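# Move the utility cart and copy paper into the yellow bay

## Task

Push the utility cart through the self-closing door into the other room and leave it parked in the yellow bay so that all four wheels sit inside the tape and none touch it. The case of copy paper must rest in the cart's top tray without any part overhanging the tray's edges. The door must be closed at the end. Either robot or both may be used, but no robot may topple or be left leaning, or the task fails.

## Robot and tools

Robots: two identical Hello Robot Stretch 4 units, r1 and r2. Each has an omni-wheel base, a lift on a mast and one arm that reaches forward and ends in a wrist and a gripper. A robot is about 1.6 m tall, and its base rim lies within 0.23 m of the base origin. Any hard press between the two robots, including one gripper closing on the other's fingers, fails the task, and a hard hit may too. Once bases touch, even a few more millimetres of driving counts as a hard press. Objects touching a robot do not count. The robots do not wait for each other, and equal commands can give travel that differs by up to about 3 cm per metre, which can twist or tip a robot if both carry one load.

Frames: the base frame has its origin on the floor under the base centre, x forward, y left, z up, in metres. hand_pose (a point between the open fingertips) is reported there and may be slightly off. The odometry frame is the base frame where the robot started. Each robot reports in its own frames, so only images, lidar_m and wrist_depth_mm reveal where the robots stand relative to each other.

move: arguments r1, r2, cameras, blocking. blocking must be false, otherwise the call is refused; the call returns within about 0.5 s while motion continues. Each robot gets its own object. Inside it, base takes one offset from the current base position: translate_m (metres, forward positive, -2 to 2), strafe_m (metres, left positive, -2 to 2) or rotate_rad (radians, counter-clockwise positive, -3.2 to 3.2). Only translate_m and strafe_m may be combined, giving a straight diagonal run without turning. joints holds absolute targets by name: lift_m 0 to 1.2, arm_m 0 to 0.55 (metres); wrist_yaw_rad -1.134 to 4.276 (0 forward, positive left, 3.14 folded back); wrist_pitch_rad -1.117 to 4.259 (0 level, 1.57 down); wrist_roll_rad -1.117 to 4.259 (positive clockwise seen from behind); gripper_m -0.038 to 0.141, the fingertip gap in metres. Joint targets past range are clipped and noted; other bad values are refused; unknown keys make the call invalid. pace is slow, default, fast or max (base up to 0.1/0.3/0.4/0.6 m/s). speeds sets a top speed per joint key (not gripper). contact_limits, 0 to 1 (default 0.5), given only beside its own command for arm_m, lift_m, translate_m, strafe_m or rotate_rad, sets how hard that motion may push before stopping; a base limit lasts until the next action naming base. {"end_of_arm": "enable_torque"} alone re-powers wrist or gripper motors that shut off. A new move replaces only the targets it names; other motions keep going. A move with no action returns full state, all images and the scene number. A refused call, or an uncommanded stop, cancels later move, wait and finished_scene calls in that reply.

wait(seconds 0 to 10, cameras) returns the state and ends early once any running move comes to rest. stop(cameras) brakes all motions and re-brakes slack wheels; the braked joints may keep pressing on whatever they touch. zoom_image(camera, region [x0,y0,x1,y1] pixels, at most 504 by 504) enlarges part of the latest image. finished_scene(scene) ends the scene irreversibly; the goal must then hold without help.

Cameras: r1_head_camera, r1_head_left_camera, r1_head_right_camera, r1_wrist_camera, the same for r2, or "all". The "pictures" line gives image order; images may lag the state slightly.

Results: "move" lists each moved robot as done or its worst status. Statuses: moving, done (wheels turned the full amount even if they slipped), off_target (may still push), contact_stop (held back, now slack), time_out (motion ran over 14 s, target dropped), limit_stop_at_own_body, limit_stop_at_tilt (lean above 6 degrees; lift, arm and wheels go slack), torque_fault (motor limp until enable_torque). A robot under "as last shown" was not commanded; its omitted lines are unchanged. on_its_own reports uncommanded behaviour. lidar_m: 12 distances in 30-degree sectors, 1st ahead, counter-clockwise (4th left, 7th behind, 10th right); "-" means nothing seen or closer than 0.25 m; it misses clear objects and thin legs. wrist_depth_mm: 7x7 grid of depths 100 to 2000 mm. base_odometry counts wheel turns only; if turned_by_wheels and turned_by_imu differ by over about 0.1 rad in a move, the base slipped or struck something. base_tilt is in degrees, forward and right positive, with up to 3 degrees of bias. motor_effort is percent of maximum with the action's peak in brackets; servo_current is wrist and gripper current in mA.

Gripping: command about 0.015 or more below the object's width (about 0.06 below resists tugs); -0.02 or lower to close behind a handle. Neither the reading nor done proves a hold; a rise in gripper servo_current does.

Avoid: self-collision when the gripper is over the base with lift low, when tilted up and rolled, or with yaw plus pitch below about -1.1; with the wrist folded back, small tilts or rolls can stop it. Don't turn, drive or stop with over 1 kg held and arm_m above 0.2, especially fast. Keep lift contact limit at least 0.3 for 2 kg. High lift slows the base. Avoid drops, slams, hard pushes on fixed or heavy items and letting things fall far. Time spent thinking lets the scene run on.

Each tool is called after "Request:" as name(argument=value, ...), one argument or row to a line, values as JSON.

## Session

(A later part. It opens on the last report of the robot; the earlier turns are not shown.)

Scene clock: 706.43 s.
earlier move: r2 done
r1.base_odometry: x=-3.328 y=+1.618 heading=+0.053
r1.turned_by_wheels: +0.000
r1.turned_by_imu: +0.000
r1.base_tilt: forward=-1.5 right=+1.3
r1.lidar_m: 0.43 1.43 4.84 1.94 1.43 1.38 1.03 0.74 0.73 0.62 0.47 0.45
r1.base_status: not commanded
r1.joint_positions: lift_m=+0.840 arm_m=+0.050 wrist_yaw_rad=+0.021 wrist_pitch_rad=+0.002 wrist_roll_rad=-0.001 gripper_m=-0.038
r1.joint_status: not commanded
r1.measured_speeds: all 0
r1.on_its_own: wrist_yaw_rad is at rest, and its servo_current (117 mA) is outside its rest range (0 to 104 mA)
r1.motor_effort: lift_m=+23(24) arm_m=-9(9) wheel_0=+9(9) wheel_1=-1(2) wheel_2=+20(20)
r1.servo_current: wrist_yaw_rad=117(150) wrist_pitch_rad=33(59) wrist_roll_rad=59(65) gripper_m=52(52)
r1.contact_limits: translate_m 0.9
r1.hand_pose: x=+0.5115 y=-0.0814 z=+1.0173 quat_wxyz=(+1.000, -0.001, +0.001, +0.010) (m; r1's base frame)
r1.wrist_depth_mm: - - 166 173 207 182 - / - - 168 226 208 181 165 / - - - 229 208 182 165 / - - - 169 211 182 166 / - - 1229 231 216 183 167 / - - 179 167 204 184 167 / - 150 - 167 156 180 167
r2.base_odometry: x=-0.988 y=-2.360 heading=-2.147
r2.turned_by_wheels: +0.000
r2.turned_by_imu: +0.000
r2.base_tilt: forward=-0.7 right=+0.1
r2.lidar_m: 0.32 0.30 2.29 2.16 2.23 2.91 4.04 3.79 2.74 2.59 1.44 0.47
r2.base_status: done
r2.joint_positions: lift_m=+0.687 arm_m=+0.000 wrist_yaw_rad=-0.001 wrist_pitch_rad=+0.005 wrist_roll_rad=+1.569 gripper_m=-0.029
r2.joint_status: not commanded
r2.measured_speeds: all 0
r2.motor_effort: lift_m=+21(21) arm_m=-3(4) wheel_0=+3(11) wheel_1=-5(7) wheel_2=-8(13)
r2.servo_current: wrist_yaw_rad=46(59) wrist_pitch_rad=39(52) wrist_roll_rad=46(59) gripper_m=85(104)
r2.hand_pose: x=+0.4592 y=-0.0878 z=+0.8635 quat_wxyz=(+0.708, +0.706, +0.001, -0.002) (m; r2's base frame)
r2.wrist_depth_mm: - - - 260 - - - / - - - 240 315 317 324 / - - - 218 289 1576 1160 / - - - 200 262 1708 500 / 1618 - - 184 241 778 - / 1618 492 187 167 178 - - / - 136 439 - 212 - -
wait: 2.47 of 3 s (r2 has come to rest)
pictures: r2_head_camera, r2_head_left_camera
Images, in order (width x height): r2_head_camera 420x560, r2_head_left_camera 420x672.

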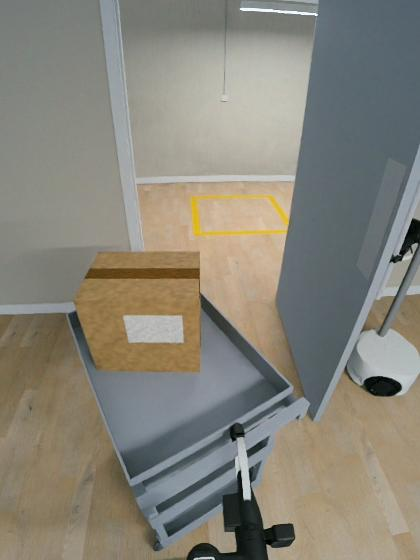

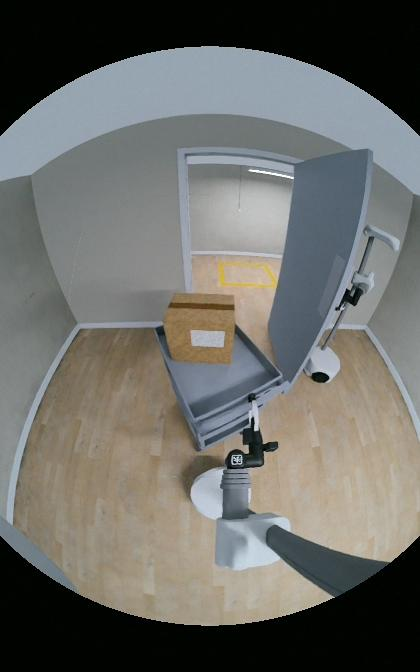

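Request:
move(
  blocking=false,
  r2={"base":{"translate_m":-0.6},"pace":"slow"},
)

Request:
wait(
  seconds=7,
  cameras=["r2_head_left_camera","r2_head_camera"],
)

Scene clock: 718.63 s.
move: r2 moving
r1.base_odometry: x=-3.328 y=+1.618 heading=+0.053
r1.turned_by_wheels: +0.000
r1.turned_by_imu: +0.000
r1.base_tilt: forward=-1.5 right=+1.2
r1.lidar_m: 0.44 1.44 4.82 1.91 1.41 1.38 1.01 0.75 0.72 0.62 0.46 0.46
r1.base_status: not commanded
r1.joint_positions: lift_m=+0.840 arm_m=+0.050 wrist_yaw_rad=+0.021 wrist_pitch_rad=+0.002 wrist_roll_rad=-0.001 gripper_m=-0.038
r1.joint_status: not commanded
r1.measured_speeds: all 0
r1.motor_effort: lift_m=+23(24) arm_m=-9(9) wheel_0=+9(9) wheel_1=-2(2) wheel_2=+20(20)
r1.servo_current: wrist_yaw_rad=111(137) wrist_pitch_rad=46(46) wrist_roll_rad=46(65) gripper_m=52(52)
r1.contact_limits: translate_m 0.9
r1.hand_pose: x=+0.5115 y=-0.0814 z=+1.0173 quat_wxyz=(+1.000, -0.001, +0.001, +0.010) (m; r1's base frame)
r1.wrist_depth_mm: - - 167 173 206 182 - / - - 168 227 208 180 165 / - - - 229 209 182 165 / - - - 168 211 183 166 / - - 1205 232 216 182 167 / - - 181 167 204 184 167 / - 150 - 167 156 181 167
r2.base_odometry: x=-0.982 y=-2.349 heading=-2.148
r2.turned_by_wheels: +0.000
r2.turned_by_imu: +0.000
r2.base_tilt: forward=-0.6 right=+0.0
r2.lidar_m: 0.30 0.29 2.29 2.16 2.24 2.94 4.03 3.81 2.71 2.59 1.41 0.47
r2.base_status: translate_m moving
r2.joint_positions: lift_m=+0.687 arm_m=+0.000 wrist_yaw_rad=-0.001 wrist_pitch_rad=+0.005 wrist_roll_rad=+1.569 gripper_m=-0.029
r2.joint_status: not commanded
r2.measured_speeds: translate_m=-0.049 strafe_m=+0.000 rotate_rad=+0.003 lift_m=+0.000 arm_m=+0.000 wrist_yaw_rad=+0.003 wrist_pitch_rad=+0.000 wrist_roll_rad=+0.000
r2.motor_effort: lift_m=+21(21) arm_m=-4(4) wheel_0=-4(8) wheel_1=-6(8) wheel_2=+8(10)
r2.servo_current: wrist_yaw_rad=46(52) wrist_pitch_rad=39(52) wrist_roll_rad=46(59) gripper_m=98(98)
r2.hand_pose: x=+0.4592 y=-0.0878 z=+0.8635 quat_wxyz=(+0.708, +0.706, +0.001, -0.002) (m; r2's base frame)
r2.wrist_depth_mm: - - - 255 - - - / - - - 236 309 317 320 / 1661 - - 214 286 1661 1138 / 1661 - - 198 259 1756 530 / 1661 - - 182 240 788 - / 1661 436 187 166 178 - - / - 137 442 - 213 - -
pictures: none

Scene clock: 725.43 s.
earlier move: r2 done
r1.base_odometry: x=-3.328 y=+1.618 heading=+0.053
r1.turned_by_wheels: +0.000
r1.turned_by_imu: +0.000
r1.base_tilt: forward=-1.5 right=+1.2
r1.lidar_m: 0.43 1.04 4.86 1.96 1.45 1.40 1.02 0.75 0.72 0.62 0.46 0.44
r1.base_status: not commanded
r1.joint_positions: lift_m=+0.840 arm_m=+0.050 wrist_yaw_rad=+0.021 wrist_pitch_rad=+0.002 wrist_roll_rad=-0.001 gripper_m=-0.038
r1.joint_status: not commanded
r1.measured_speeds: all 0
r1.motor_effort: lift_m=+23(24) arm_m=-9(9) wheel_0=+9(10) wheel_1=-2(2) wheel_2=+20(20)
r1.servo_current: wrist_yaw_rad=104(150) wrist_pitch_rad=39(59) wrist_roll_rad=52(72) gripper_m=46(59)
r1.contact_limits: translate_m 0.9
r1.hand_pose: x=+0.5115 y=-0.0814 z=+1.0173 quat_wxyz=(+1.000, -0.001, +0.001, +0.010) (m; r1's base frame)
r1.wrist_depth_mm: - - - 173 207 182 - / - - - 227 208 180 165 / - - - 229 209 182 165 / - - 904 169 210 183 166 / - 891 904 231 215 183 166 / - 891 179 167 203 183 167 / - 150 - 167 156 181 168
r2.base_odometry: x=-0.661 y=-1.857 heading=-2.148
r2.turned_by_wheels: +0.000
r2.turned_by_imu: +0.000
r2.base_tilt: forward=-0.6 right=+0.1
r2.lidar_m: 0.43 0.49 2.26 2.15 2.20 2.96 3.39 3.41 2.71 2.61 2.69 0.38
r2.base_status: done
r2.joint_positions: lift_m=+0.687 arm_m=+0.000 wrist_yaw_rad=-0.001 wrist_pitch_rad=+0.005 wrist_roll_rad=+1.569 gripper_m=-0.029
r2.joint_status: not commanded
r2.measured_speeds: all 0
r2.motor_effort: lift_m=+21(22) arm_m=-4(4) wheel_0=-7(12) wheel_1=-5(8) wheel_2=+4(15)
r2.servo_current: wrist_yaw_rad=46(65) wrist_pitch_rad=46(52) wrist_roll_rad=46(59) gripper_m=91(98)
r2.hand_pose: x=+0.4592 y=-0.0877 z=+0.8635 quat_wxyz=(+0.708, +0.706, +0.001, -0.002) (m; r2's base frame)
r2.wrist_depth_mm: - - - 131 186 - - / - 492 492 137 195 - - / - 445 433 143 206 - - / - - 496 151 214 - - / - - 591 160 225 - - / - - 185 167 177 559 - / - - - - - 1708 484
wait: 6.80 of 7 s (r2 has come to rest)
pictures: r2_head_camera, r2_head_left_camera
Images, in order (width x height): r2_head_camera 420x560, r2_head_left_camera 420x672.

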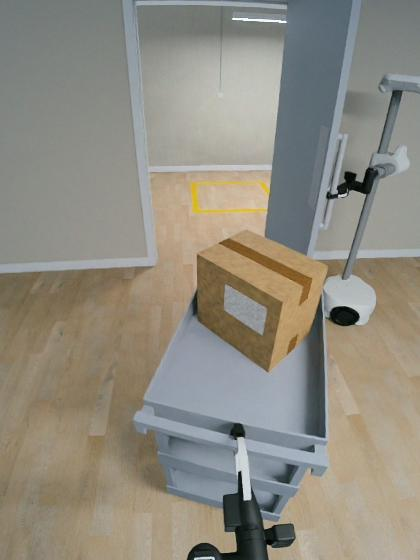

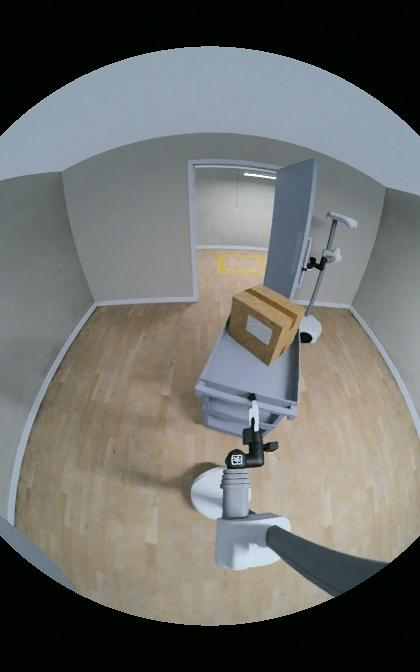

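Request:
move(
  blocking=false,
  r2={"base":{"strafe_m":-0.27},"pace":"slow"},
)

Request:
wait(
  seconds=4,
  cameras=["r2_head_left_camera","r2_head_camera"],
)

Scene clock: 737.77 s.
move: r2 moving
r1: as last shown
r1.lidar_m: 0.43 0.99 4.84 1.94 1.44 1.36 1.01 0.75 0.72 0.63 0.47 0.46
r1.motor_effort: lift_m=+23(24) arm_m=-9(9) wheel_0=+8(9) wheel_1=-1(2) wheel_2=+20(20)
r1.servo_current: wrist_yaw_rad=111(137) wrist_pitch_rad=52(52) wrist_roll_rad=39(59) gripper_m=46(59)
r1.contact_limits: translate_m 0.9
r1.wrist_depth_mm: - - - 173 208 182 - / - - - 227 208 180 165 / - - - 229 209 182 165 / - - 904 168 211 183 166 / - 891 904 231 216 183 166 / - 891 179 167 204 184 167 / - 150 - 167 156 181 168
r2.base_odometry: x=-0.673 y=-1.849 heading=-2.148
r2.turned_by_wheels: +0.000
r2.turned_by_imu: +0.001
r2.base_tilt: forward=-0.6 right=+0.0
r2.lidar_m: 0.42 0.46 2.27 2.16 2.24 2.99 3.39 3.44 2.71 2.59 2.68 0.38
r2.base_status: strafe_m moving
r2.joint_positions: lift_m=+0.687 arm_m=+0.000 wrist_yaw_rad=+0.000 wrist_pitch_rad=+0.005 wrist_roll_rad=+1.569 gripper_m=-0.029
r2.joint_status: not commanded
r2.measured_speeds: translate_m=+0.000 strafe_m=-0.055 rotate_rad=+0.003 lift_m=+0.000 arm_m=+0.000 wrist_yaw_rad=+0.026 wrist_pitch_rad=+0.000 wrist_roll_rad=+0.000
r2.motor_effort: lift_m=+21(21) arm_m=-4(4) wheel_0=+12(13) wheel_1=-7(9) wheel_2=-1(3)
r2.servo_current: wrist_yaw_rad=46(52) wrist_pitch_rad=46(52) wrist_roll_rad=33(59) gripper_m=98(98)
r2.hand_pose: x=+0.4593 y=-0.0874 z=+0.8635 quat_wxyz=(+0.708, +0.706, +0.002, -0.002) (m; r2's base frame)
r2.wrist_depth_mm: - - 1255 - 183 - - / - 484 484 133 193 - - / - 439 436 141 204 - - / - - 496 149 214 - - / - - 603 156 223 - - / - - 186 167 178 554 - / - - - - - 1537 484
pictures: none

Scene clock: 741.13 s.
earlier move: r2 done
r1.base_odometry: x=-3.328 y=+1.618 heading=+0.053
r1.turned_by_wheels: +0.000
r1.turned_by_imu: +0.000
r1.base_tilt: forward=-1.6 right=+1.2
r1.lidar_m: 0.43 0.97 4.84 1.96 1.44 1.38 1.01 0.75 0.73 0.63 0.46 0.46
r1.base_status: not commanded
r1.joint_positions: lift_m=+0.840 arm_m=+0.050 wrist_yaw_rad=+0.021 wrist_pitch_rad=+0.002 wrist_roll_rad=-0.001 gripper_m=-0.038
r1.joint_status: not commanded
r1.measured_speeds: all 0
r1.on_its_own: wrist_yaw_rad is at rest, and its servo_current (117 mA) is outside its rest range (0 to 104 mA)
r1.motor_effort: lift_m=+23(24) arm_m=-9(9) wheel_0=+8(10) wheel_1=-2(2) wheel_2=+20(20)
r1.servo_current: wrist_yaw_rad=117(143) wrist_pitch_rad=39(52) wrist_roll_rad=52(72) gripper_m=46(59)
r1.contact_limits: translate_m 0.9
r1.hand_pose: x=+0.5115 y=-0.0814 z=+1.0173 quat_wxyz=(+1.000, -0.001, +0.001, +0.010) (m; r1's base frame)
r1.wrist_depth_mm: - - - 173 207 182 - / - - - 227 208 180 165 / - - - 229 210 181 165 / - - 866 168 211 182 166 / 1397 809 854 231 216 183 167 / - 809 182 167 204 183 167 / - 149 178 167 156 180 167
r2.base_odometry: x=-0.887 y=-1.710 heading=-2.148
r2.turned_by_wheels: +0.000
r2.turned_by_imu: +0.001
r2.base_tilt: forward=-0.7 right=+0.0
r2.lidar_m: 0.38 0.39 2.54 2.41 2.51 3.30 3.37 3.44 2.49 2.32 2.40 0.44
r2.base_status: done
r2.joint_positions: lift_m=+0.687 arm_m=+0.000 wrist_yaw_rad=+0.003 wrist_pitch_rad=+0.005 wrist_roll_rad=+1.569 gripper_m=-0.029
r2.joint_status: not commanded
r2.measured_speeds: all 0
r2.motor_effort: lift_m=+21(22) arm_m=-4(4) wheel_0=+7(14) wheel_1=-2(9) wheel_2=+0(3)
r2.servo_current: wrist_yaw_rad=33(65) wrist_pitch_rad=52(52) wrist_roll_rad=39(59) gripper_m=91(98)
r2.hand_pose: x=+0.4595 y=-0.0866 z=+0.8635 quat_wxyz=(+0.708, +0.706, +0.003, -0.001) (m; r2's base frame)
r2.wrist_depth_mm: - - - 183 246 260 258 / - - - 180 241 1537 1160 / - - - 178 240 - - / - - 525 234 236 842 - / - 477 462 173 232 820 - / - - 187 169 179 - - / - - 539 - - - -
wait: 3.37 of 4 s (r2 has come to rest)
pictures: r2_head_camera, r2_head_left_camera
Images, in order (width x height): r2_head_camera 420x560, r2_head_left_camera 420x672.

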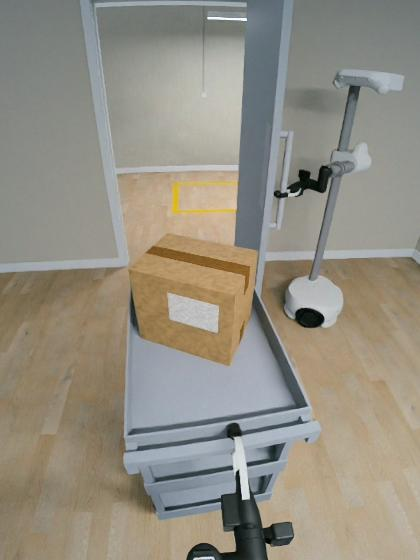

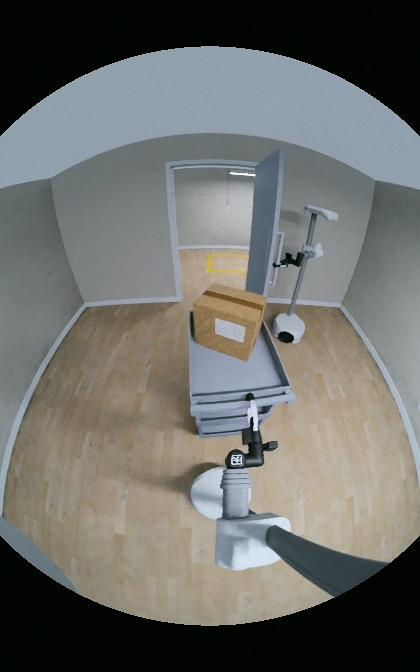

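Request:
move(
  blocking=false,
  r2={"base":{"translate_m":0.45,"strafe_m":0.1},"pace":"slow"},
)

Request:
wait(
  seconds=6,
  cameras=["r2_head_left_camera","r2_head_camera"],
)

Scene clock: 746.73 s.
move: r2 moving
r1.base_odometry: x=-3.328 y=+1.618 heading=+0.053
r1.turned_by_wheels: +0.000
r1.turned_by_imu: +0.000
r1.base_tilt: forward=-1.5 right=+1.3
r1.lidar_m: 0.43 0.98 4.84 1.93 1.43 1.40 1.02 0.76 0.72 0.61 0.47 0.43
r1.base_status: not commanded
r1.joint_positions: lift_m=+0.840 arm_m=+0.050 wrist_yaw_rad=+0.021 wrist_pitch_rad=+0.002 wrist_roll_rad=-0.001 gripper_m=-0.038
r1.joint_status: not commanded
r1.measured_speeds: all 0
r1.motor_effort: lift_m=+23(24) arm_m=-9(9) wheel_0=+8(9) wheel_1=-2(2) wheel_2=+20(20)
r1.servo_current: wrist_yaw_rad=124(143) wrist_pitch_rad=46(46) wrist_roll_rad=65(65) gripper_m=46(52)
r1.contact_limits: translate_m 0.9
r1.hand_pose: x=+0.5115 y=-0.0814 z=+1.0173 quat_wxyz=(+1.000, -0.001, +0.001, +0.010) (m; r1's base frame)
r1.wrist_depth_mm: - - - 173 208 182 - / - - - 227 208 181 164 / - - - 229 208 181 165 / - - 854 169 211 182 166 / 1366 820 854 232 216 183 166 / - 788 182 167 204 184 167 / - 150 177 167 156 180 167
r2.base_odometry: x=-0.892 y=-1.721 heading=-2.148
r2.turned_by_wheels: +0.000
r2.turned_by_imu: +0.000
r2.base_tilt: forward=-0.7 right=+0.1
r2.lidar_m: 0.36 0.38 2.51 2.42 2.47 3.31 3.39 3.42 2.45 2.34 2.44 0.43
r2.base_status: translate_m moving; strafe_m moving
r2.joint_positions: lift_m=+0.687 arm_m=+0.000 wrist_yaw_rad=-0.001 wrist_pitch_rad=+0.005 wrist_roll_rad=+1.569 gripper_m=-0.029
r2.joint_status: not commanded
r2.measured_speeds: translate_m=+0.049 strafe_m=+0.010 rotate_rad=-0.002 lift_m=+0.000 arm_m=+0.000 wrist_yaw_rad=-0.005 wrist_pitch_rad=+0.000 wrist_roll_rad=+0.000
r2.motor_effort: lift_m=+21(21) arm_m=-3(4) wheel_0=+6(10) wheel_1=+7(9) wheel_2=-14(14)
r2.servo_current: wrist_yaw_rad=33(52) wrist_pitch_rad=46(52) wrist_roll_rad=33(59) gripper_m=85(98)
r2.hand_pose: x=+0.4592 y=-0.0878 z=+0.8635 quat_wxyz=(+0.708, +0.706, +0.001, -0.002) (m; r2's base frame)
r2.wrist_depth_mm: - - - 187 251 262 262 / - - - 184 246 1576 1138 / - - - 180 241 809 - / - - 549 233 236 842 - / - 469 462 174 233 831 - / - - 187 169 179 - - / - - 525 - 224 - -
pictures: none

Scene clock: 752.10 s.
earlier move: r2 done
r1.base_odometry: x=-3.328 y=+1.618 heading=+0.053
r1.turned_by_wheels: +0.000
r1.turned_by_imu: +0.000
r1.base_tilt: forward=-1.6 right=+1.3
r1.lidar_m: 0.44 0.99 4.85 1.94 1.44 1.39 1.01 0.74 0.73 0.63 0.47 0.44
r1.base_status: not commanded
r1.joint_positions: lift_m=+0.840 arm_m=+0.050 wrist_yaw_rad=+0.021 wrist_pitch_rad=+0.002 wrist_roll_rad=-0.001 gripper_m=-0.038
r1.joint_status: not commanded
r1.measured_speeds: all 0
r1.on_its_own: wrist_yaw_rad is at rest, and its servo_current (130 mA) is outside its rest range (0 to 104 mA)
r1.motor_effort: lift_m=+23(24) arm_m=-9(9) wheel_0=+9(9) wheel_1=-1(2) wheel_2=+20(20)
r1.servo_current: wrist_yaw_rad=130(143) wrist_pitch_rad=39(52) wrist_roll_rad=46(72) gripper_m=52(59)
r1.contact_limits: translate_m 0.9
r1.hand_pose: x=+0.5115 y=-0.0814 z=+1.0173 quat_wxyz=(+1.000, -0.001, +0.001, +0.010) (m; r1's base frame)
r1.wrist_depth_mm: - - - 173 207 183 - / - - - 228 208 180 164 / - - - 228 209 182 165 / - - - 168 211 182 167 / - 1205 - 231 216 183 167 / - 1229 178 167 204 184 167 / - 149 181 167 156 181 167
r2.base_odometry: x=-1.049 y=-2.141 heading=-2.148
r2.turned_by_wheels: +0.000
r2.turned_by_imu: +0.000
r2.base_tilt: forward=-0.7 right=+0.0
r2.lidar_m: 0.39 0.41 2.43 2.33 2.42 3.19 3.85 3.61 2.51 2.42 2.50 0.43
r2.base_status: done
r2.joint_positions: lift_m=+0.687 arm_m=+0.000 wrist_yaw_rad=-0.002 wrist_pitch_rad=+0.005 wrist_roll_rad=+1.569 gripper_m=-0.029
r2.joint_status: not commanded
r2.measured_speeds: all 0
r2.motor_effort: lift_m=+21(22) arm_m=-3(4) wheel_0=+1(10) wheel_1=+5(9) wheel_2=-6(15)
r2.servo_current: wrist_yaw_rad=46(59) wrist_pitch_rad=46(52) wrist_roll_rad=52(65) gripper_m=91(98)
r2.hand_pose: x=+0.4591 y=-0.0880 z=+0.8635 quat_wxyz=(+0.708, +0.706, +0.001, -0.002) (m; r2's base frame)
r2.wrist_depth_mm: - 854 854 165 224 1430 1078 / - - - 166 226 - - / - - 544 167 228 - - / - - 462 228 227 831 - / - - 488 169 229 831 - / - - 186 169 178 - - / - 137 - - 231 - -
wait: 5.37 of 6 s (r2 has come to rest)
pictures: r2_head_camera, r2_head_left_camera
Images, in order (width x height): r2_head_camera 420x560, r2_head_left_camera 420x672.

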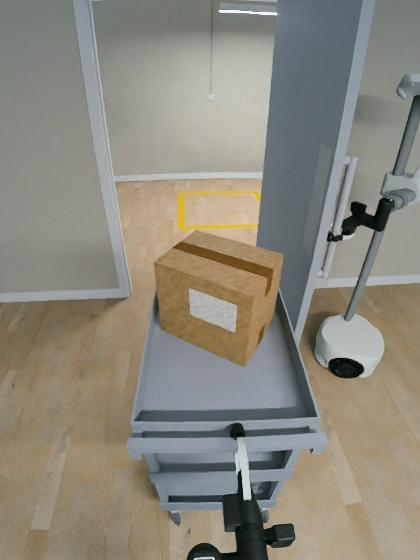

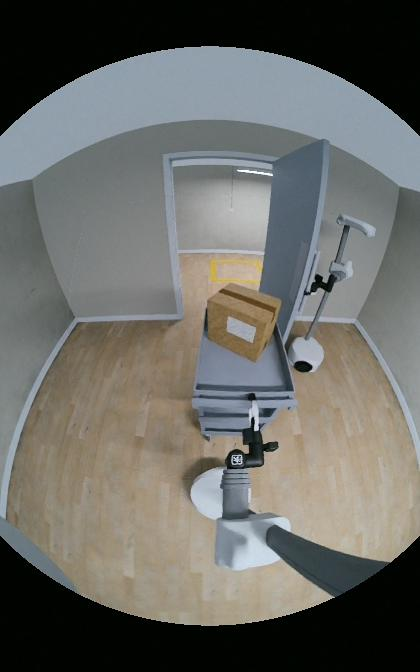

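Request:
move(
  blocking=false,
  r2={"base":{"rotate_rad":0.11},"pace":"slow"},
)

Request:
wait(
  seconds=1.2,
)

Request:
move(
  blocking=false,
  r2={"base":{"translate_m":0.35},"pace":"slow"},
)

Request:
wait(
  seconds=5,
  cameras=["r2_head_left_camera","r2_head_camera"],
)

Scene clock: 764.20 s.
move: r2 moving
r1.base_odometry: x=-3.328 y=+1.618 heading=+0.053
r1.turned_by_wheels: +0.000
r1.turned_by_imu: +0.000
r1.base_tilt: forward=-1.5 right=+1.2
r1.lidar_m: 0.43 1.05 4.86 1.94 1.44 1.38 1.02 0.76 0.72 0.64 0.46 0.43
r1.base_status: not commanded
r1.joint_positions: lift_m=+0.840 arm_m=+0.050 wrist_yaw_rad=+0.021 wrist_pitch_rad=+0.002 wrist_roll_rad=-0.001 gripper_m=-0.038
r1.joint_status: not commanded
r1.measured_speeds: all 0
r1.motor_effort: lift_m=+23(23) arm_m=-9(9) wheel_0=+8(9) wheel_1=-1(2) wheel_2=+20(20)
r1.servo_current: wrist_yaw_rad=124(137) wrist_pitch_rad=46(46) wrist_roll_rad=33(59) gripper_m=46(52)
r1.contact_limits: translate_m 0.9
r1.hand_pose: x=+0.5115 y=-0.0814 z=+1.0173 quat_wxyz=(+1.000, -0.001, +0.001, +0.010) (m; r1's base frame)
r1.wrist_depth_mm: - - - 173 207 182 - / - - - 227 208 180 164 / - - - 229 209 182 165 / - - - 168 211 182 167 / - 1205 - 231 215 182 167 / - 1308 178 167 204 184 167 / - 149 603 167 156 181 167
r2.base_odometry: x=-1.049 y=-2.141 heading=-2.052
r2.turned_by_wheels: +0.096
r2.turned_by_imu: +0.094
r2.base_tilt: forward=-0.7 right=+0.0
r2.lidar_m: 0.40 0.45 2.36 2.33 2.49 3.52 3.84 3.24 2.48 2.40 1.47 0.42
r2.base_status: rotate_rad moving
r2.joint_positions: lift_m=+0.687 arm_m=+0.000 wrist_yaw_rad=-0.004 wrist_pitch_rad=+0.005 wrist_roll_rad=+1.569 gripper_m=-0.029
r2.joint_status: not commanded
r2.measured_speeds: translate_m=+0.001 strafe_m=+0.002 rotate_rad=+0.179 lift_m=+0.000 arm_m=+0.000 wrist_yaw_rad=+0.023 wrist_pitch_rad=+0.000 wrist_roll_rad=+0.000
r2.motor_effort: lift_m=+21(21) arm_m=-3(4) wheel_0=-8(14) wheel_1=-6(9) wheel_2=-5(13)
r2.servo_current: wrist_yaw_rad=52(52) wrist_pitch_rad=46(52) wrist_roll_rad=52(59) gripper_m=98(98)
r2.hand_pose: x=+0.4590 y=-0.0885 z=+0.8635 quat_wxyz=(+0.708, +0.706, +0.000, -0.003) (m; r2's base frame)
r2.wrist_depth_mm: - 831 842 148 204 - - / - - 564 152 210 750 - / 1756 512 466 155 216 809 - / 1808 492 469 159 221 820 - / - - 535 165 227 - - / - - 186 168 178 - - / - 136 - - - 1708 -
pictures: none

Scene clock: 764.67 s.
earlier move: r2 done
r1.base_odometry: x=-3.328 y=+1.618 heading=+0.053
r1.turned_by_wheels: +0.000
r1.turned_by_imu: +0.000
r1.base_tilt: forward=-1.6 right=+1.2
r1.lidar_m: 0.44 1.06 4.83 1.93 1.45 1.39 1.03 0.76 0.73 0.64 0.49 0.44
r1.base_status: not commanded
r1.joint_positions: lift_m=+0.840 arm_m=+0.050 wrist_yaw_rad=+0.021 wrist_pitch_rad=+0.002 wrist_roll_rad=-0.001 gripper_m=-0.038
r1.joint_status: not commanded
r1.measured_speeds: all 0
r1.on_its_own: wrist_yaw_rad is at rest, and its servo_current (124 mA) is outside its rest range (0 to 104 mA)
r1.motor_effort: lift_m=+23(24) arm_m=-9(9) wheel_0=+8(9) wheel_1=-1(2) wheel_2=+20(20)
r1.servo_current: wrist_yaw_rad=124(137) wrist_pitch_rad=39(52) wrist_roll_rad=46(59) gripper_m=46(52)
r1.contact_limits: translate_m 0.9
r1.hand_pose: x=+0.5115 y=-0.0814 z=+1.0173 quat_wxyz=(+1.000, -0.001, +0.001, +0.010) (m; r1's base frame)
r1.wrist_depth_mm: - - - 173 207 182 - / - - - 226 208 180 165 / - - - 229 209 181 166 / - - - 168 211 183 166 / - 1229 1182 231 216 183 166 / - 1229 178 167 204 183 167 / - 150 634 167 156 180 168
r2.base_odometry: x=-1.049 y=-2.141 heading=-2.039
r2.turned_by_wheels: +0.013
r2.turned_by_imu: +0.013
r2.base_tilt: forward=-0.7 right=+0.1
r2.lidar_m: 0.39 0.48 2.38 2.30 2.48 3.59 3.83 3.24 2.49 2.42 1.49 0.42
r2.base_status: done
r2.joint_positions: lift_m=+0.687 arm_m=+0.000 wrist_yaw_rad=-0.002 wrist_pitch_rad=+0.005 wrist_roll_rad=+1.569 gripper_m=-0.029
r2.joint_status: not commanded
r2.measured_speeds: all 0
r2.motor_effort: lift_m=+21(22) arm_m=-3(4) wheel_0=-4(14) wheel_1=-5(9) wheel_2=-4(13)
r2.servo_current: wrist_yaw_rad=46(59) wrist_pitch_rad=46(52) wrist_roll_rad=52(59) gripper_m=91(98)
r2.hand_pose: x=+0.4591 y=-0.0879 z=+0.8635 quat_wxyz=(+0.708, +0.706, +0.001, -0.002) (m; r2's base frame)
r2.wrist_depth_mm: - - - 142 197 - - / - - 544 147 204 - - / 1756 462 449 151 212 820 - / 1756 504 473 157 218 831 - / - - 554 163 227 - - / - - 185 167 179 - - / - 136 - - 242 1576 508
wait: 0.47 of 1.2 s (r2 has come to rest)
pictures: none

Scene clock: 765.17 s.
move: r2 moving
r1.base_odometry: x=-3.328 y=+1.618 heading=+0.053
r1.turned_by_wheels: +0.000
r1.turned_by_imu: +0.000
r1.base_tilt: forward=-1.5 right=+1.2
r1.lidar_m: 0.43 1.07 4.86 1.96 1.44 1.39 1.03 0.73 0.71 0.62 0.46 0.45
r1.base_status: not commanded
r1.joint_positions: lift_m=+0.840 arm_m=+0.050 wrist_yaw_rad=+0.021 wrist_pitch_rad=+0.002 wrist_roll_rad=-0.001 gripper_m=-0.038
r1.joint_status: not commanded
r1.measured_speeds: all 0
r1.motor_effort: lift_m=+24(24) arm_m=-9(9) wheel_0=+9(9) wheel_1=-2(2) wheel_2=+20(20)
r1.servo_current: wrist_yaw_rad=130(143) wrist_pitch_rad=39(46) wrist_roll_rad=52(65) gripper_m=52(52)
r1.contact_limits: translate_m 0.9
r1.hand_pose: x=+0.5115 y=-0.0814 z=+1.0173 quat_wxyz=(+1.000, -0.001, +0.001, +0.010) (m; r1's base frame)
r1.wrist_depth_mm: - - - 173 207 182 - / - - - 227 208 180 165 / - - - 229 209 182 166 / - - - 169 211 182 166 / - 1205 1160 231 216 183 166 / - 1229 177 167 203 183 167 / - 150 615 167 156 181 167
r2.base_odometry: x=-1.054 y=-2.152 heading=-2.038
r2.turned_by_wheels: +0.000
r2.turned_by_imu: +0.000
r2.base_tilt: forward=-0.7 right=+0.0
r2.lidar_m: 0.41 0.45 2.38 2.32 2.47 3.59 3.86 3.24 2.49 2.41 1.45 0.41
r2.base_status: translate_m moving
r2.joint_positions: lift_m=+0.687 arm_m=+0.000 wrist_yaw_rad=-0.002 wrist_pitch_rad=+0.005 wrist_roll_rad=+1.569 gripper_m=-0.029
r2.joint_status: not commanded
r2.measured_speeds: translate_m=+0.048 strafe_m=+0.000 rotate_rad=+0.000 lift_m=+0.000 arm_m=+0.000 wrist_yaw_rad=+0.000 wrist_pitch_rad=+0.000 wrist_roll_rad=+0.000
r2.motor_effort: lift_m=+21(22) arm_m=-4(4) wheel_0=+5(8) wheel_1=+6(6) wheel_2=-10(12)
r2.servo_current: wrist_yaw_rad=46(46) wrist_pitch_rad=46(46) wrist_roll_rad=39(52) gripper_m=91(98)
r2.hand_pose: x=+0.4591 y=-0.0879 z=+0.8635 quat_wxyz=(+0.708, +0.706, +0.001, -0.002) (m; r2's base frame)
r2.wrist_depth_mm: - - - 141 197 - - / - - 549 146 204 - - / 1756 466 449 150 211 - - / 1708 496 473 157 218 831 - / - - 554 164 225 - - / - - 185 167 178 - - / - - - - 242 1576 488
pictures: none

Scene clock: 769.47 s.
earlier move: r2 done
r1.base_odometry: x=-3.328 y=+1.618 heading=+0.053
r1.turned_by_wheels: +0.000
r1.turned_by_imu: +0.000
r1.base_tilt: forward=-1.6 right=+1.2
r1.lidar_m: 0.44 1.24 4.83 1.93 1.46 1.39 0.99 0.75 0.71 0.63 0.48 0.44
r1.base_status: not commanded
r1.joint_positions: lift_m=+0.840 arm_m=+0.050 wrist_yaw_rad=+0.021 wrist_pitch_rad=+0.002 wrist_roll_rad=-0.001 gripper_m=-0.038
r1.joint_status: not commanded
r1.measured_speeds: all 0
r1.on_its_own: wrist_yaw_rad is at rest, and its servo_current (130 mA) is outside its rest range (0 to 104 mA)
r1.motor_effort: lift_m=+23(24) arm_m=-9(9) wheel_0=+9(9) wheel_1=-1(2) wheel_2=+20(20)
r1.servo_current: wrist_yaw_rad=130(143) wrist_pitch_rad=46(52) wrist_roll_rad=46(72) gripper_m=46(52)
r1.contact_limits: translate_m 0.9
r1.hand_pose: x=+0.5115 y=-0.0814 z=+1.0173 quat_wxyz=(+1.000, -0.001, +0.001, +0.010) (m; r1's base frame)
r1.wrist_depth_mm: - - 162 173 207 182 - / - - - 227 208 180 165 / - - - 229 208 182 166 / - - - 168 210 183 166 / - - 1025 232 216 183 167 / - - 180 167 204 183 167 / - 150 - 166 156 180 167
r2.base_odometry: x=-1.207 y=-2.453 heading=-2.038
r2.turned_by_wheels: +0.000
r2.turned_by_imu: +0.001
r2.base_tilt: forward=-0.7 right=+0.1
r2.lidar_m: 0.42 0.45 2.36 2.29 2.47 3.56 4.23 3.26 2.49 2.44 0.95 0.40
r2.base_status: done
r2.joint_positions: lift_m=+0.687 arm_m=+0.000 wrist_yaw_rad=-0.001 wrist_pitch_rad=+0.005 wrist_roll_rad=+1.569 gripper_m=-0.029
r2.joint_status: not commanded
r2.measured_speeds: all 0
r2.motor_effort: lift_m=+21(22) arm_m=-4(4) wheel_0=+4(11) wheel_1=+4(8) wheel_2=-6(12)
r2.servo_current: wrist_yaw_rad=59(65) wrist_pitch_rad=39(52) wrist_roll_rad=39(59) gripper_m=91(98)
r2.hand_pose: x=+0.4592 y=-0.0876 z=+0.8635 quat_wxyz=(+0.708, +0.706, +0.002, -0.002) (m; r2's base frame)
r2.wrist_depth_mm: - - - 140 197 - - / - - 544 146 202 - - / - 462 445 150 210 - - / - 504 480 156 217 831 - / - - 559 162 227 - - / 1499 - 185 167 177 - - / - 137 - - 244 - 504
wait: 4.30 of 5 s (r2 has come to rest)
pictures: r2_head_camera, r2_head_left_camera
Images, in order (width x height): r2_head_camera 420x560, r2_head_left_camera 420x672.

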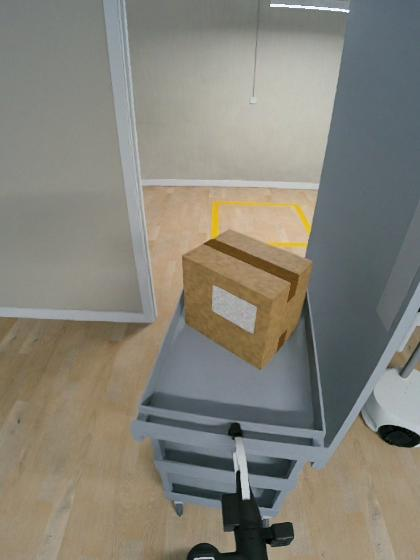

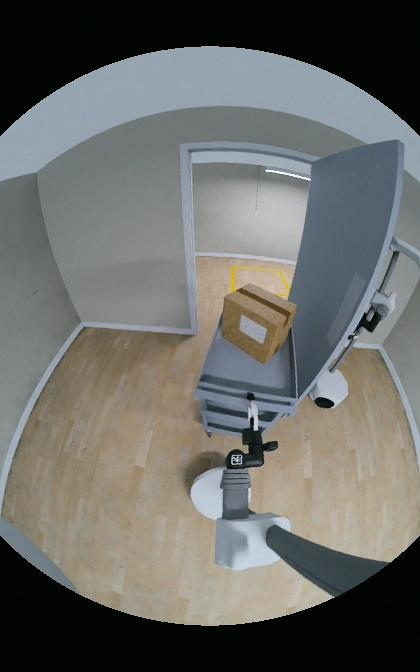

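Request:
move(
  blocking=false,
  r2={"base":{"strafe_m":-0.07},"pace":"slow"},
)

Request:
wait(
  seconds=1.5,
)

Request:
move(
  blocking=false,
  r2={"base":{"translate_m":0.35,"strafe_m":-0.03},"pace":"slow"},
)

Request:
wait(
  seconds=5,
  cameras=["r2_head_left_camera","r2_head_camera"],
)

Scene clock: 783.73 s.
move: r2 moving
r1.base_odometry: x=-3.328 y=+1.618 heading=+0.053
r1.turned_by_wheels: +0.000
r1.turned_by_imu: +0.000
r1.base_tilt: forward=-1.5 right=+1.2
r1.lidar_m: 0.44 1.23 4.83 1.95 1.44 1.38 1.01 0.73 0.73 0.63 0.45 0.45
r1.base_status: not commanded
r1.joint_positions: lift_m=+0.840 arm_m=+0.050 wrist_yaw_rad=+0.021 wrist_pitch_rad=+0.002 wrist_roll_rad=-0.001 gripper_m=-0.038
r1.joint_status: not commanded
r1.measured_speeds: all 0
r1.motor_effort: lift_m=+23(24) arm_m=-9(9) wheel_0=+8(9) wheel_1=-1(2) wheel_2=+20(20)
r1.servo_current: wrist_yaw_rad=117(130) wrist_pitch_rad=46(46) wrist_roll_rad=52(59) gripper_m=46(52)
r1.contact_limits: translate_m 0.9
r1.hand_pose: x=+0.5115 y=-0.0814 z=+1.0173 quat_wxyz=(+1.000, -0.001, +0.001, +0.010) (m; r1's base frame)
r1.wrist_depth_mm: - - 162 173 208 182 - / - - - 227 208 180 165 / - - - 229 208 181 165 / - - - 168 211 183 167 / - - 1078 232 215 183 167 / - - 181 167 204 183 167 / - 150 - 166 156 181 167
r2.base_odometry: x=-1.219 y=-2.447 heading=-2.038
r2.turned_by_wheels: +0.000
r2.turned_by_imu: +0.001
r2.base_tilt: forward=-0.7 right=+0.1
r2.lidar_m: 0.38 0.45 2.36 2.29 2.49 3.58 4.23 3.25 2.50 2.44 1.06 0.40
r2.base_status: strafe_m moving
r2.joint_positions: lift_m=+0.687 arm_m=+0.000 wrist_yaw_rad=+0.001 wrist_pitch_rad=+0.005 wrist_roll_rad=+1.569 gripper_m=-0.029
r2.joint_status: not commanded
r2.measured_speeds: translate_m=+0.000 strafe_m=-0.057 rotate_rad=-0.002 lift_m=+0.000 arm_m=+0.000 wrist_yaw_rad=+0.004 wrist_pitch_rad=+0.000 wrist_roll_rad=+0.000
r2.motor_effort: lift_m=+21(21) arm_m=-3(4) wheel_0=+10(13) wheel_1=-7(9) wheel_2=+0(5)
r2.servo_current: wrist_yaw_rad=46(65) wrist_pitch_rad=46(52) wrist_roll_rad=52(52) gripper_m=91(91)
r2.hand_pose: x=+0.4594 y=-0.0870 z=+0.8635 quat_wxyz=(+0.708, +0.706, +0.002, -0.001) (m; r2's base frame)
r2.wrist_depth_mm: - - - 141 196 - - / - - 549 146 203 - - / - 462 445 150 211 - - / - 500 477 156 218 842 - / - - 554 162 226 - - / 1499 - 185 167 178 - - / - - - - 243 - 492
pictures: none

Scene clock: 785.07 s.
earlier move: r2 done
r1.base_odometry: x=-3.328 y=+1.618 heading=+0.053
r1.turned_by_wheels: +0.000
r1.turned_by_imu: +0.000
r1.base_tilt: forward=-1.6 right=+1.2
r1.lidar_m: 0.45 1.16 4.82 1.93 1.44 1.40 1.00 0.75 0.72 0.65 0.46 0.44
r1.base_status: not commanded
r1.joint_positions: lift_m=+0.840 arm_m=+0.050 wrist_yaw_rad=+0.021 wrist_pitch_rad=+0.002 wrist_roll_rad=-0.001 gripper_m=-0.038
r1.joint_status: not commanded
r1.measured_speeds: all 0
r1.on_its_own: wrist_yaw_rad is at rest, and its servo_current (130 mA) is outside its rest range (0 to 104 mA)
r1.motor_effort: lift_m=+23(24) arm_m=-9(9) wheel_0=+9(9) wheel_1=-1(2) wheel_2=+20(20)
r1.servo_current: wrist_yaw_rad=130(143) wrist_pitch_rad=39(46) wrist_roll_rad=39(59) gripper_m=46(52)
r1.contact_limits: translate_m 0.9
r1.hand_pose: x=+0.5115 y=-0.0814 z=+1.0173 quat_wxyz=(+1.000, -0.001, +0.001, +0.010) (m; r1's base frame)
r1.wrist_depth_mm: - - 163 173 206 182 - / - - - 228 208 180 165 / - - - 229 209 181 165 / - - - 168 211 182 166 / - 991 976 232 216 183 167 / - - 182 167 204 184 167 / - 150 - 167 156 181 167
r2.base_odometry: x=-1.269 y=-2.422 heading=-2.038
r2.turned_by_wheels: +0.000
r2.turned_by_imu: +0.000
r2.base_tilt: forward=-0.6 right=+0.1
r2.lidar_m: 0.40 0.43 2.43 2.37 2.54 3.67 - 3.19 2.40 2.36 1.10 0.41
r2.base_status: done
r2.joint_positions: lift_m=+0.687 arm_m=+0.000 wrist_yaw_rad=+0.002 wrist_pitch_rad=+0.005 wrist_roll_rad=+1.569 gripper_m=-0.029
r2.joint_status: not commanded
r2.measured_speeds: all 0
r2.motor_effort: lift_m=+21(22) arm_m=-3(4) wheel_0=+6(13) wheel_1=-3(9) wheel_2=+0(5)
r2.servo_current: wrist_yaw_rad=39(65) wrist_pitch_rad=46(52) wrist_roll_rad=46(59) gripper_m=91(98)
r2.hand_pose: x=+0.4595 y=-0.0868 z=+0.8635 quat_wxyz=(+0.708, +0.706, +0.003, -0.001) (m; r2's base frame)
r2.wrist_depth_mm: - - - 153 211 - - / - - - 156 215 788 - / - - 500 159 220 820 - / - 477 459 162 224 820 - / - - 517 167 229 - - / 1537 - 187 169 178 - - / - - - - 238 - -
wait: 1.33 of 1.5 s (r2 has come to rest)
pictures: none

Scene clock: 785.57 s.
move: r2 moving
r1.base_odometry: x=-3.328 y=+1.618 heading=+0.053
r1.turned_by_wheels: +0.000
r1.turned_by_imu: +0.000
r1.base_tilt: forward=-1.5 right=+1.2
r1.lidar_m: 0.44 1.14 4.85 1.94 1.45 1.39 1.01 0.75 0.73 0.62 0.46 0.45
r1.base_status: not commanded
r1.joint_positions: lift_m=+0.840 arm_m=+0.050 wrist_yaw_rad=+0.021 wrist_pitch_rad=+0.002 wrist_roll_rad=-0.001 gripper_m=-0.038
r1.joint_status: not commanded
r1.measured_speeds: all 0
r1.motor_effort: lift_m=+23(23) arm_m=-9(9) wheel_0=+9(9) wheel_1=-1(2) wheel_2=+20(20)
r1.servo_current: wrist_yaw_rad=117(137) wrist_pitch_rad=39(46) wrist_roll_rad=65(65) gripper_m=46(52)
r1.contact_limits: translate_m 0.9
r1.hand_pose: x=+0.5115 y=-0.0814 z=+1.0173 quat_wxyz=(+1.000, -0.001, +0.001, +0.010) (m; r1's base frame)
r1.wrist_depth_mm: - - 162 174 208 182 - / - - - 226 208 180 165 / - - - 229 209 181 165 / - - - 168 211 182 166 / - 976 960 232 216 183 167 / - - 182 167 204 184 167 / - 150 - 167 156 181 168
r2.base_odometry: x=-1.275 y=-2.432 heading=-2.038
r2.turned_by_wheels: +0.000
r2.turned_by_imu: +0.000
r2.base_tilt: forward=-0.7 right=+0.1
r2.lidar_m: 0.40 0.41 2.41 2.36 2.53 3.64 - 3.14 2.45 2.37 1.08 0.42
r2.base_status: translate_m moving; strafe_m moving
r2.joint_positions: lift_m=+0.687 arm_m=+0.000 wrist_yaw_rad=+0.000 wrist_pitch_rad=+0.005 wrist_roll_rad=+1.569 gripper_m=-0.029
r2.joint_status: not commanded
r2.measured_speeds: translate_m=+0.049 strafe_m=-0.004 rotate_rad=+0.001 lift_m=+0.000 arm_m=+0.000 wrist_yaw_rad=-0.025 wrist_pitch_rad=+0.000 wrist_roll_rad=+0.000
r2.motor_effort: lift_m=+21(21) arm_m=-3(4) wheel_0=+3(10) wheel_1=+5(6) wheel_2=-13(13)
r2.servo_current: wrist_yaw_rad=46(52) wrist_pitch_rad=46(52) wrist_roll_rad=52(59) gripper_m=85(98)
r2.hand_pose: x=+0.4593 y=-0.0874 z=+0.8635 quat_wxyz=(+0.708, +0.706, +0.002, -0.002) (m; r2's base frame)
r2.wrist_depth_mm: - - - 157 216 - - / - - - 159 218 750 - / - - 521 162 221 809 - / - 473 452 164 225 820 - / - - 504 167 229 842 - / 1537 - 186 169 178 - - / - 137 - - 235 - -
pictures: none

Scene clock: 789.87 s.
earlier move: r2 done
r1.base_odometry: x=-3.328 y=+1.618 heading=+0.053
r1.turned_by_wheels: +0.000
r1.turned_by_imu: +0.000
r1.base_tilt: forward=-1.5 right=+1.2
r1.lidar_m: 0.43 4.89 4.85 1.95 1.44 1.39 1.01 0.73 0.73 0.63 0.47 0.43
r1.base_status: not commanded
r1.joint_positions: lift_m=+0.840 arm_m=+0.050 wrist_yaw_rad=+0.021 wrist_pitch_rad=+0.002 wrist_roll_rad=-0.001 gripper_m=-0.038
r1.joint_status: not commanded
r1.measured_speeds: all 0
r1.on_its_own: wrist_yaw_rad is at rest, and its servo_current (124 mA) is outside its rest range (0 to 104 mA)
r1.motor_effort: lift_m=+23(24) arm_m=-9(10) wheel_0=+8(9) wheel_1=-2(2) wheel_2=+20(20)
r1.servo_current: wrist_yaw_rad=124(137) wrist_pitch_rad=46(52) wrist_roll_rad=59(72) gripper_m=52(59)
r1.contact_limits: translate_m 0.9
r1.hand_pose: x=+0.5115 y=-0.0814 z=+1.0173 quat_wxyz=(+1.000, -0.001, +0.001, +0.010) (m; r1's base frame)
r1.wrist_depth_mm: - - 798 173 208 182 - / - - 788 226 208 180 165 / - - 778 229 209 182 166 / - - 788 168 211 182 166 / - - 759 232 216 183 167 / - - 182 167 204 184 167 / - 150 788 167 156 180 168
r2.base_odometry: x=-1.453 y=-2.720 heading=-2.038
r2.turned_by_wheels: +0.000
r2.turned_by_imu: +0.000
r2.base_tilt: forward=-0.7 right=+0.1
r2.lidar_m: 0.36 0.35 2.06 2.38 2.52 3.70 - 3.17 2.42 2.38 0.52 0.44
r2.base_status: done
r2.joint_positions: lift_m=+0.687 arm_m=+0.000 wrist_yaw_rad=-0.002 wrist_pitch_rad=+0.005 wrist_roll_rad=+1.569 gripper_m=-0.029
r2.joint_status: not commanded
r2.measured_speeds: all 0
r2.motor_effort: lift_m=+21(22) arm_m=-3(4) wheel_0=+2(10) wheel_1=+3(8) wheel_2=-7(15)
r2.servo_current: wrist_yaw_rad=46(65) wrist_pitch_rad=39(52) wrist_roll_rad=39(59) gripper_m=91(98)
r2.hand_pose: x=+0.4591 y=-0.0879 z=+0.8635 quat_wxyz=(+0.708, +0.706, +0.001, -0.002) (m; r2's base frame)
r2.wrist_depth_mm: - - - 186 250 274 273 / - - - 183 244 1661 1138 / - - - 179 241 820 - / - - 521 235 236 842 - / - 480 462 174 233 842 - / - - 186 170 179 - - / - 145 544 - 225 - -
wait: 4.30 of 5 s (r2 has come to rest)
pictures: r2_head_camera, r2_head_left_camera
Images, in order (width x height): r2_head_camera 420x560, r2_head_left_camera 420x672.

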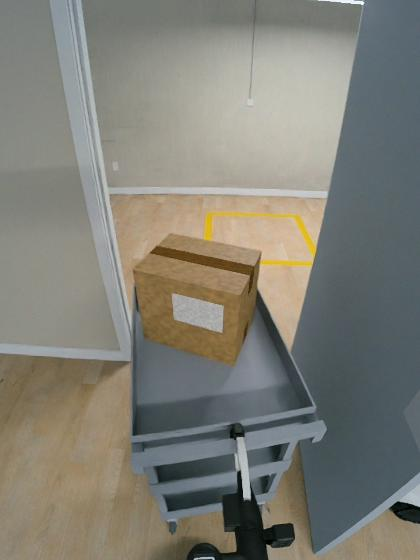

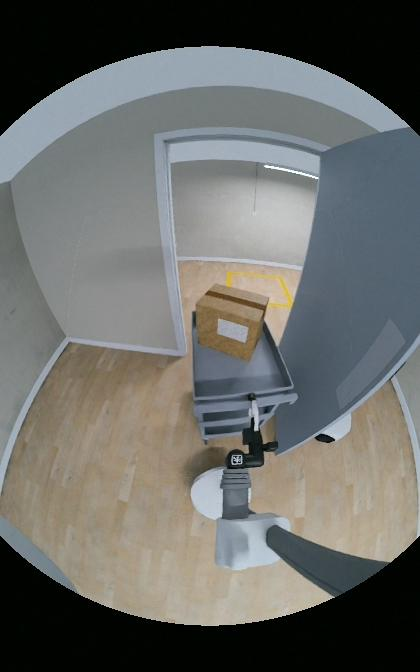

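Request:
move(
  blocking=false,
  r2={"base":{"strafe_m":0.2},"pace":"slow"},
)

Request:
wait(
  seconds=2.8,
  cameras=["r2_head_camera"],
)

Request:
move(
  blocking=false,
  r2={"base":{"translate_m":0.3,"strafe_m":-0.06},"pace":"slow"},
)

Request:
wait(
  seconds=4.5,
  cameras=["r2_head_left_camera","r2_head_camera"],
)

Scene clock: 799.73 s.
move: r2 moving
r1.base_odometry: x=-3.328 y=+1.618 heading=+0.053
r1.turned_by_wheels: +0.000
r1.turned_by_imu: +0.000
r1.base_tilt: forward=-1.5 right=+1.2
r1.lidar_m: 0.43 4.88 4.83 1.95 1.43 1.39 1.01 0.75 0.71 0.64 0.47 0.43
r1.base_status: not commanded
r1.joint_positions: lift_m=+0.840 arm_m=+0.050 wrist_yaw_rad=+0.021 wrist_pitch_rad=+0.002 wrist_roll_rad=-0.001 gripper_m=-0.038
r1.joint_status: not commanded
r1.measured_speeds: all 0
r1.motor_effort: lift_m=+23(23) arm_m=-9(9) wheel_0=+9(9) wheel_1=-2(2) wheel_2=+20(20)
r1.servo_current: wrist_yaw_rad=117(143) wrist_pitch_rad=39(46) wrist_roll_rad=26(59) gripper_m=52(52)
r1.contact_limits: translate_m 0.9
r1.hand_pose: x=+0.5115 y=-0.0814 z=+1.0173 quat_wxyz=(+1.000, -0.001, +0.001, +0.010) (m; r1's base frame)
r1.wrist_depth_mm: - - 788 173 207 182 - / - - 798 227 208 180 165 / - - 820 229 209 181 165 / - - 809 169 211 182 166 / - - 778 233 215 182 167 / - - 182 167 204 183 167 / - 150 809 167 156 181 168
r2.base_odometry: x=-1.441 y=-2.727 heading=-2.039
r2.turned_by_wheels: +0.000
r2.turned_by_imu: +0.000
r2.base_tilt: forward=-0.6 right=+0.1
r2.lidar_m: 0.36 0.38 2.10 2.38 2.51 3.65 - 3.21 2.46 2.38 0.51 0.43
r2.base_status: strafe_m moving
r2.joint_positions: lift_m=+0.687 arm_m=+0.000 wrist_yaw_rad=-0.002 wrist_pitch_rad=+0.005 wrist_roll_rad=+1.569 gripper_m=-0.029
r2.joint_status: not commanded
r2.measured_speeds: translate_m=+0.000 strafe_m=+0.056 rotate_rad=-0.003 lift_m=+0.000 arm_m=+0.000 wrist_yaw_rad=+0.000 wrist_pitch_rad=+0.000 wrist_roll_rad=+0.000
r2.motor_effort: lift_m=+21(21) arm_m=-3(4) wheel_0=-11(11) wheel_1=+8(8) wheel_2=+0(6)
r2.servo_current: wrist_yaw_rad=46(46) wrist_pitch_rad=39(52) wrist_roll_rad=65(65) gripper_m=91(91)
r2.hand_pose: x=+0.4591 y=-0.0881 z=+0.8635 quat_wxyz=(+0.708, +0.706, +0.001, -0.003) (m; r2's base frame)
r2.wrist_depth_mm: - - - 185 249 277 274 / - - - 182 244 1661 1138 / - - - 179 241 831 - / - - 517 234 235 831 - / - 480 469 173 233 820 - / - - 186 170 178 - - / - 145 544 - 226 - -
pictures: none

Scene clock: 802.37 s.
earlier move: r2 done
r1.base_odometry: x=-3.328 y=+1.618 heading=+0.053
r1.turned_by_wheels: +0.000
r1.turned_by_imu: +0.000
r1.base_tilt: forward=-1.6 right=+1.2
r1.lidar_m: 0.42 4.90 4.83 1.96 1.44 1.39 1.02 0.72 0.73 0.61 0.47 0.44
r1.base_status: not commanded
r1.joint_positions: lift_m=+0.840 arm_m=+0.050 wrist_yaw_rad=+0.021 wrist_pitch_rad=+0.002 wrist_roll_rad=-0.001 gripper_m=-0.038
r1.joint_status: not commanded
r1.measured_speeds: all 0
r1.on_its_own: wrist_yaw_rad is at rest, and its servo_current (124 mA) is outside its rest range (0 to 104 mA)
r1.motor_effort: lift_m=+23(24) arm_m=-9(9) wheel_0=+9(10) wheel_1=-1(2) wheel_2=+20(20)
r1.servo_current: wrist_yaw_rad=124(143) wrist_pitch_rad=39(52) wrist_roll_rad=46(72) gripper_m=52(52)
r1.contact_limits: translate_m 0.9
r1.hand_pose: x=+0.5115 y=-0.0814 z=+1.0173 quat_wxyz=(+1.000, -0.001, +0.001, +0.010) (m; r1's base frame)
r1.wrist_depth_mm: - - - 173 207 182 - / - - - 227 208 181 165 / - - - 229 208 181 166 / - - - 168 211 183 166 / - - - 231 214 183 166 / - - 181 167 204 184 167 / - 150 - 167 156 181 168
r2.base_odometry: x=-1.275 y=-2.811 heading=-2.038
r2.turned_by_wheels: +0.000
r2.turned_by_imu: +0.000
r2.base_tilt: forward=-0.7 right=+0.1
r2.lidar_m: 0.40 0.46 2.08 2.17 2.32 3.34 - 3.42 2.64 1.26 0.70 0.43
r2.base_status: done
r2.joint_positions: lift_m=+0.687 arm_m=+0.000 wrist_yaw_rad=-0.002 wrist_pitch_rad=+0.005 wrist_roll_rad=+1.569 gripper_m=-0.029
r2.joint_status: not commanded
r2.measured_speeds: all 0
r2.motor_effort: lift_m=+21(21) arm_m=-3(4) wheel_0=-5(13) wheel_1=+4(9) wheel_2=+0(6)
r2.servo_current: wrist_yaw_rad=39(65) wrist_pitch_rad=46(52) wrist_roll_rad=52(65) gripper_m=91(98)
r2.hand_pose: x=+0.4591 y=-0.0881 z=+0.8635 quat_wxyz=(+0.708, +0.706, +0.001, -0.003) (m; r2's base frame)
r2.wrist_depth_mm: - - - 148 204 1537 1098 / - - 585 152 209 741 - / - 508 466 155 215 809 - / - 492 469 159 220 831 - / - - 544 166 227 - - / - - 186 169 178 - - / - 137 - - 241 - 496
wait: 2.63 of 2.8 s (r2 has come to rest)
pictures: r2_head_camera
Images, in order (width x height): r2_head_camera 420x560.

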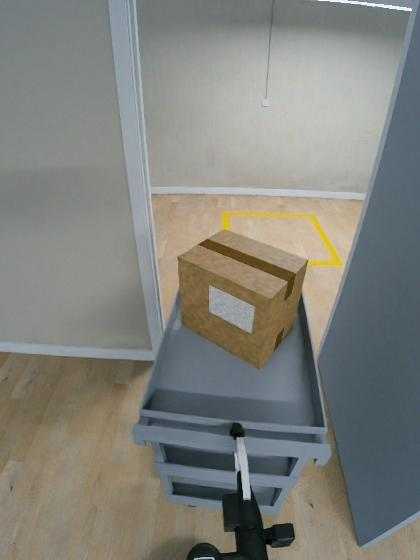

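Scene clock: 802.87 s.
move: r2 moving
r1.base_odometry: x=-3.328 y=+1.618 heading=+0.053
r1.turned_by_wheels: +0.000
r1.turned_by_imu: +0.000
r1.base_tilt: forward=-1.5 right=+1.2
r1.lidar_m: 0.44 4.89 4.82 1.92 1.44 1.39 0.99 0.77 0.72 0.64 0.46 0.42
r1.base_status: not commanded
r1.joint_positions: lift_m=+0.840 arm_m=+0.050 wrist_yaw_rad=+0.021 wrist_pitch_rad=+0.002 wrist_roll_rad=-0.001 gripper_m=-0.038
r1.joint_status: not commanded
r1.measured_speeds: all 0
r1.motor_effort: lift_m=+23(23) arm_m=-9(9) wheel_0=+8(9) wheel_1=-2(2) wheel_2=+20(20)
r1.servo_current: wrist_yaw_rad=130(137) wrist_pitch_rad=33(52) wrist_roll_rad=46(65) gripper_m=46(52)
r1.contact_limits: translate_m 0.9
r1.hand_pose: x=+0.5115 y=-0.0814 z=+1.0173 quat_wxyz=(+1.000, -0.001, +0.001, +0.010) (m; r1's base frame)
r1.wrist_depth_mm: - - - 173 207 182 - / - - - 227 208 181 164 / - - - 229 209 181 165 / - - - 169 211 183 166 / - - - 232 215 183 166 / - - 182 167 204 184 167 / - 150 - 167 156 181 167
r2.base_odometry: x=-1.282 y=-2.820 heading=-2.038
r2.turned_by_wheels: +0.000
r2.turned_by_imu: +0.000
r2.base_tilt: forward=-0.7 right=+0.1
r2.lidar_m: 0.40 0.45 2.07 2.17 2.33 3.32 - 3.43 2.64 1.24 0.70 0.41
r2.base_status: translate_m moving; strafe_m moving
r2.joint_positions: lift_m=+0.687 arm_m=+0.000 wrist_yaw_rad=-0.002 wrist_pitch_rad=+0.005 wrist_roll_rad=+1.569 gripper_m=-0.029
r2.joint_status: not commanded
r2.measured_speeds: translate_m=+0.049 strafe_m=-0.010 rotate_rad=+0.001 lift_m=+0.000 arm_m=+0.000 wrist_yaw_rad=+0.000 wrist_pitch_rad=+0.000 wrist_roll_rad=+0.000
r2.motor_effort: lift_m=+21(21) arm_m=-4(4) wheel_0=+7(9) wheel_1=+7(7) wheel_2=-13(13)
r2.servo_current: wrist_yaw_rad=46(65) wrist_pitch_rad=46(46) wrist_roll_rad=59(59) gripper_m=98(98)
r2.hand_pose: x=+0.4591 y=-0.0881 z=+0.8635 quat_wxyz=(+0.708, +0.706, +0.001, -0.003) (m; r2's base frame)
r2.wrist_depth_mm: - - - 147 204 1499 1160 / - - 597 151 208 732 - / - 508 469 154 215 809 - / - 492 462 158 220 831 - / - - 539 165 226 - - / - - 185 168 178 - - / - - - - - - -
pictures: none

Scene clock: 806.70 s.
earlier move: r2 done
r1.base_odometry: x=-3.328 y=+1.618 heading=+0.053
r1.turned_by_wheels: +0.000
r1.turned_by_imu: +0.000
r1.base_tilt: forward=-1.6 right=+1.2
r1.lidar_m: 0.41 4.89 4.84 1.94 1.43 1.38 1.01 0.73 0.73 0.63 0.46 0.43
r1.base_status: not commanded
r1.joint_positions: lift_m=+0.840 arm_m=+0.050 wrist_yaw_rad=+0.021 wrist_pitch_rad=+0.002 wrist_roll_rad=-0.001 gripper_m=-0.038
r1.joint_status: not commanded
r1.measured_speeds: all 0
r1.on_its_own: wrist_yaw_rad is at rest, and its servo_current (137 mA) is outside its rest range (0 to 104 mA)
r1.motor_effort: lift_m=+23(24) arm_m=-9(9) wheel_0=+9(9) wheel_1=-1(2) wheel_2=+20(20)
r1.servo_current: wrist_yaw_rad=137(143) wrist_pitch_rad=46(52) wrist_roll_rad=33(72) gripper_m=46(59)
r1.contact_limits: translate_m 0.9
r1.hand_pose: x=+0.5115 y=-0.0814 z=+1.0173 quat_wxyz=(+1.000, -0.001, +0.001, +0.010) (m; r1's base frame)
r1.wrist_depth_mm: - - - 173 207 183 - / - - - 226 208 180 165 / - - - 229 208 182 165 / - - - 169 211 182 166 / - - - 231 216 183 167 / - - 182 167 204 183 167 / - 150 - 167 156 181 167
r2.base_odometry: x=-1.463 y=-3.051 heading=-2.038
r2.turned_by_wheels: +0.000
r2.turned_by_imu: +0.002
r2.base_tilt: forward=-0.7 right=+0.1
r2.lidar_m: 0.37 0.40 1.62 2.21 2.36 3.43 - 3.36 2.58 0.58 0.62 0.44
r2.base_status: done
r2.joint_positions: lift_m=+0.687 arm_m=+0.000 wrist_yaw_rad=+0.001 wrist_pitch_rad=+0.005 wrist_roll_rad=+1.569 gripper_m=-0.029
r2.joint_status: not commanded
r2.measured_speeds: all 0
r2.motor_effort: lift_m=+21(22) arm_m=-4(4) wheel_0=+6(13) wheel_1=+5(8) wheel_2=-5(14)
r2.servo_current: wrist_yaw_rad=46(65) wrist_pitch_rad=46(52) wrist_roll_rad=39(59) gripper_m=98(98)
r2.hand_pose: x=+0.4593 y=-0.0872 z=+0.8635 quat_wxyz=(+0.708, +0.706, +0.002, -0.002) (m; r2's base frame)
r2.wrist_depth_mm: - - - 176 238 1336 1078 / - - - 175 236 1661 1118 / - - - 174 235 798 - / - - 480 232 233 842 - / - - 480 171 231 831 - / - - 187 170 178 - - / - 138 - - 228 - -
wait: 3.83 of 4.5 s (r2 has come to rest)
pictures: r2_head_camera, r2_head_left_camera
Images, in order (width x height): r2_head_camera 420x560, r2_head_left_camera 420x672.

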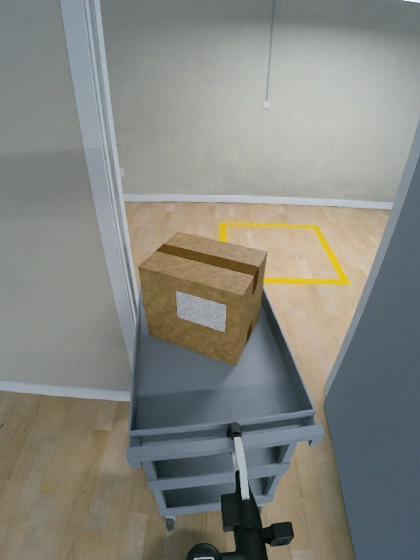

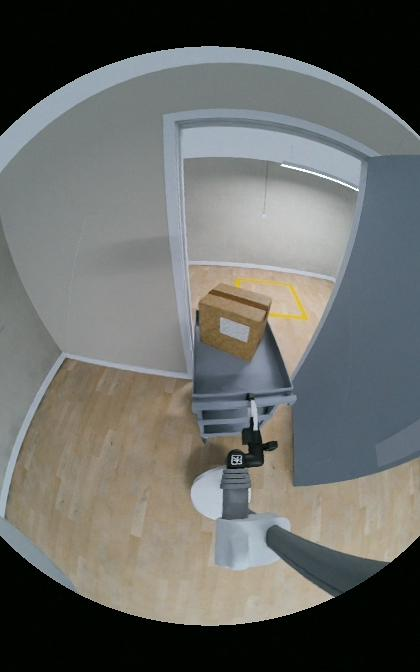

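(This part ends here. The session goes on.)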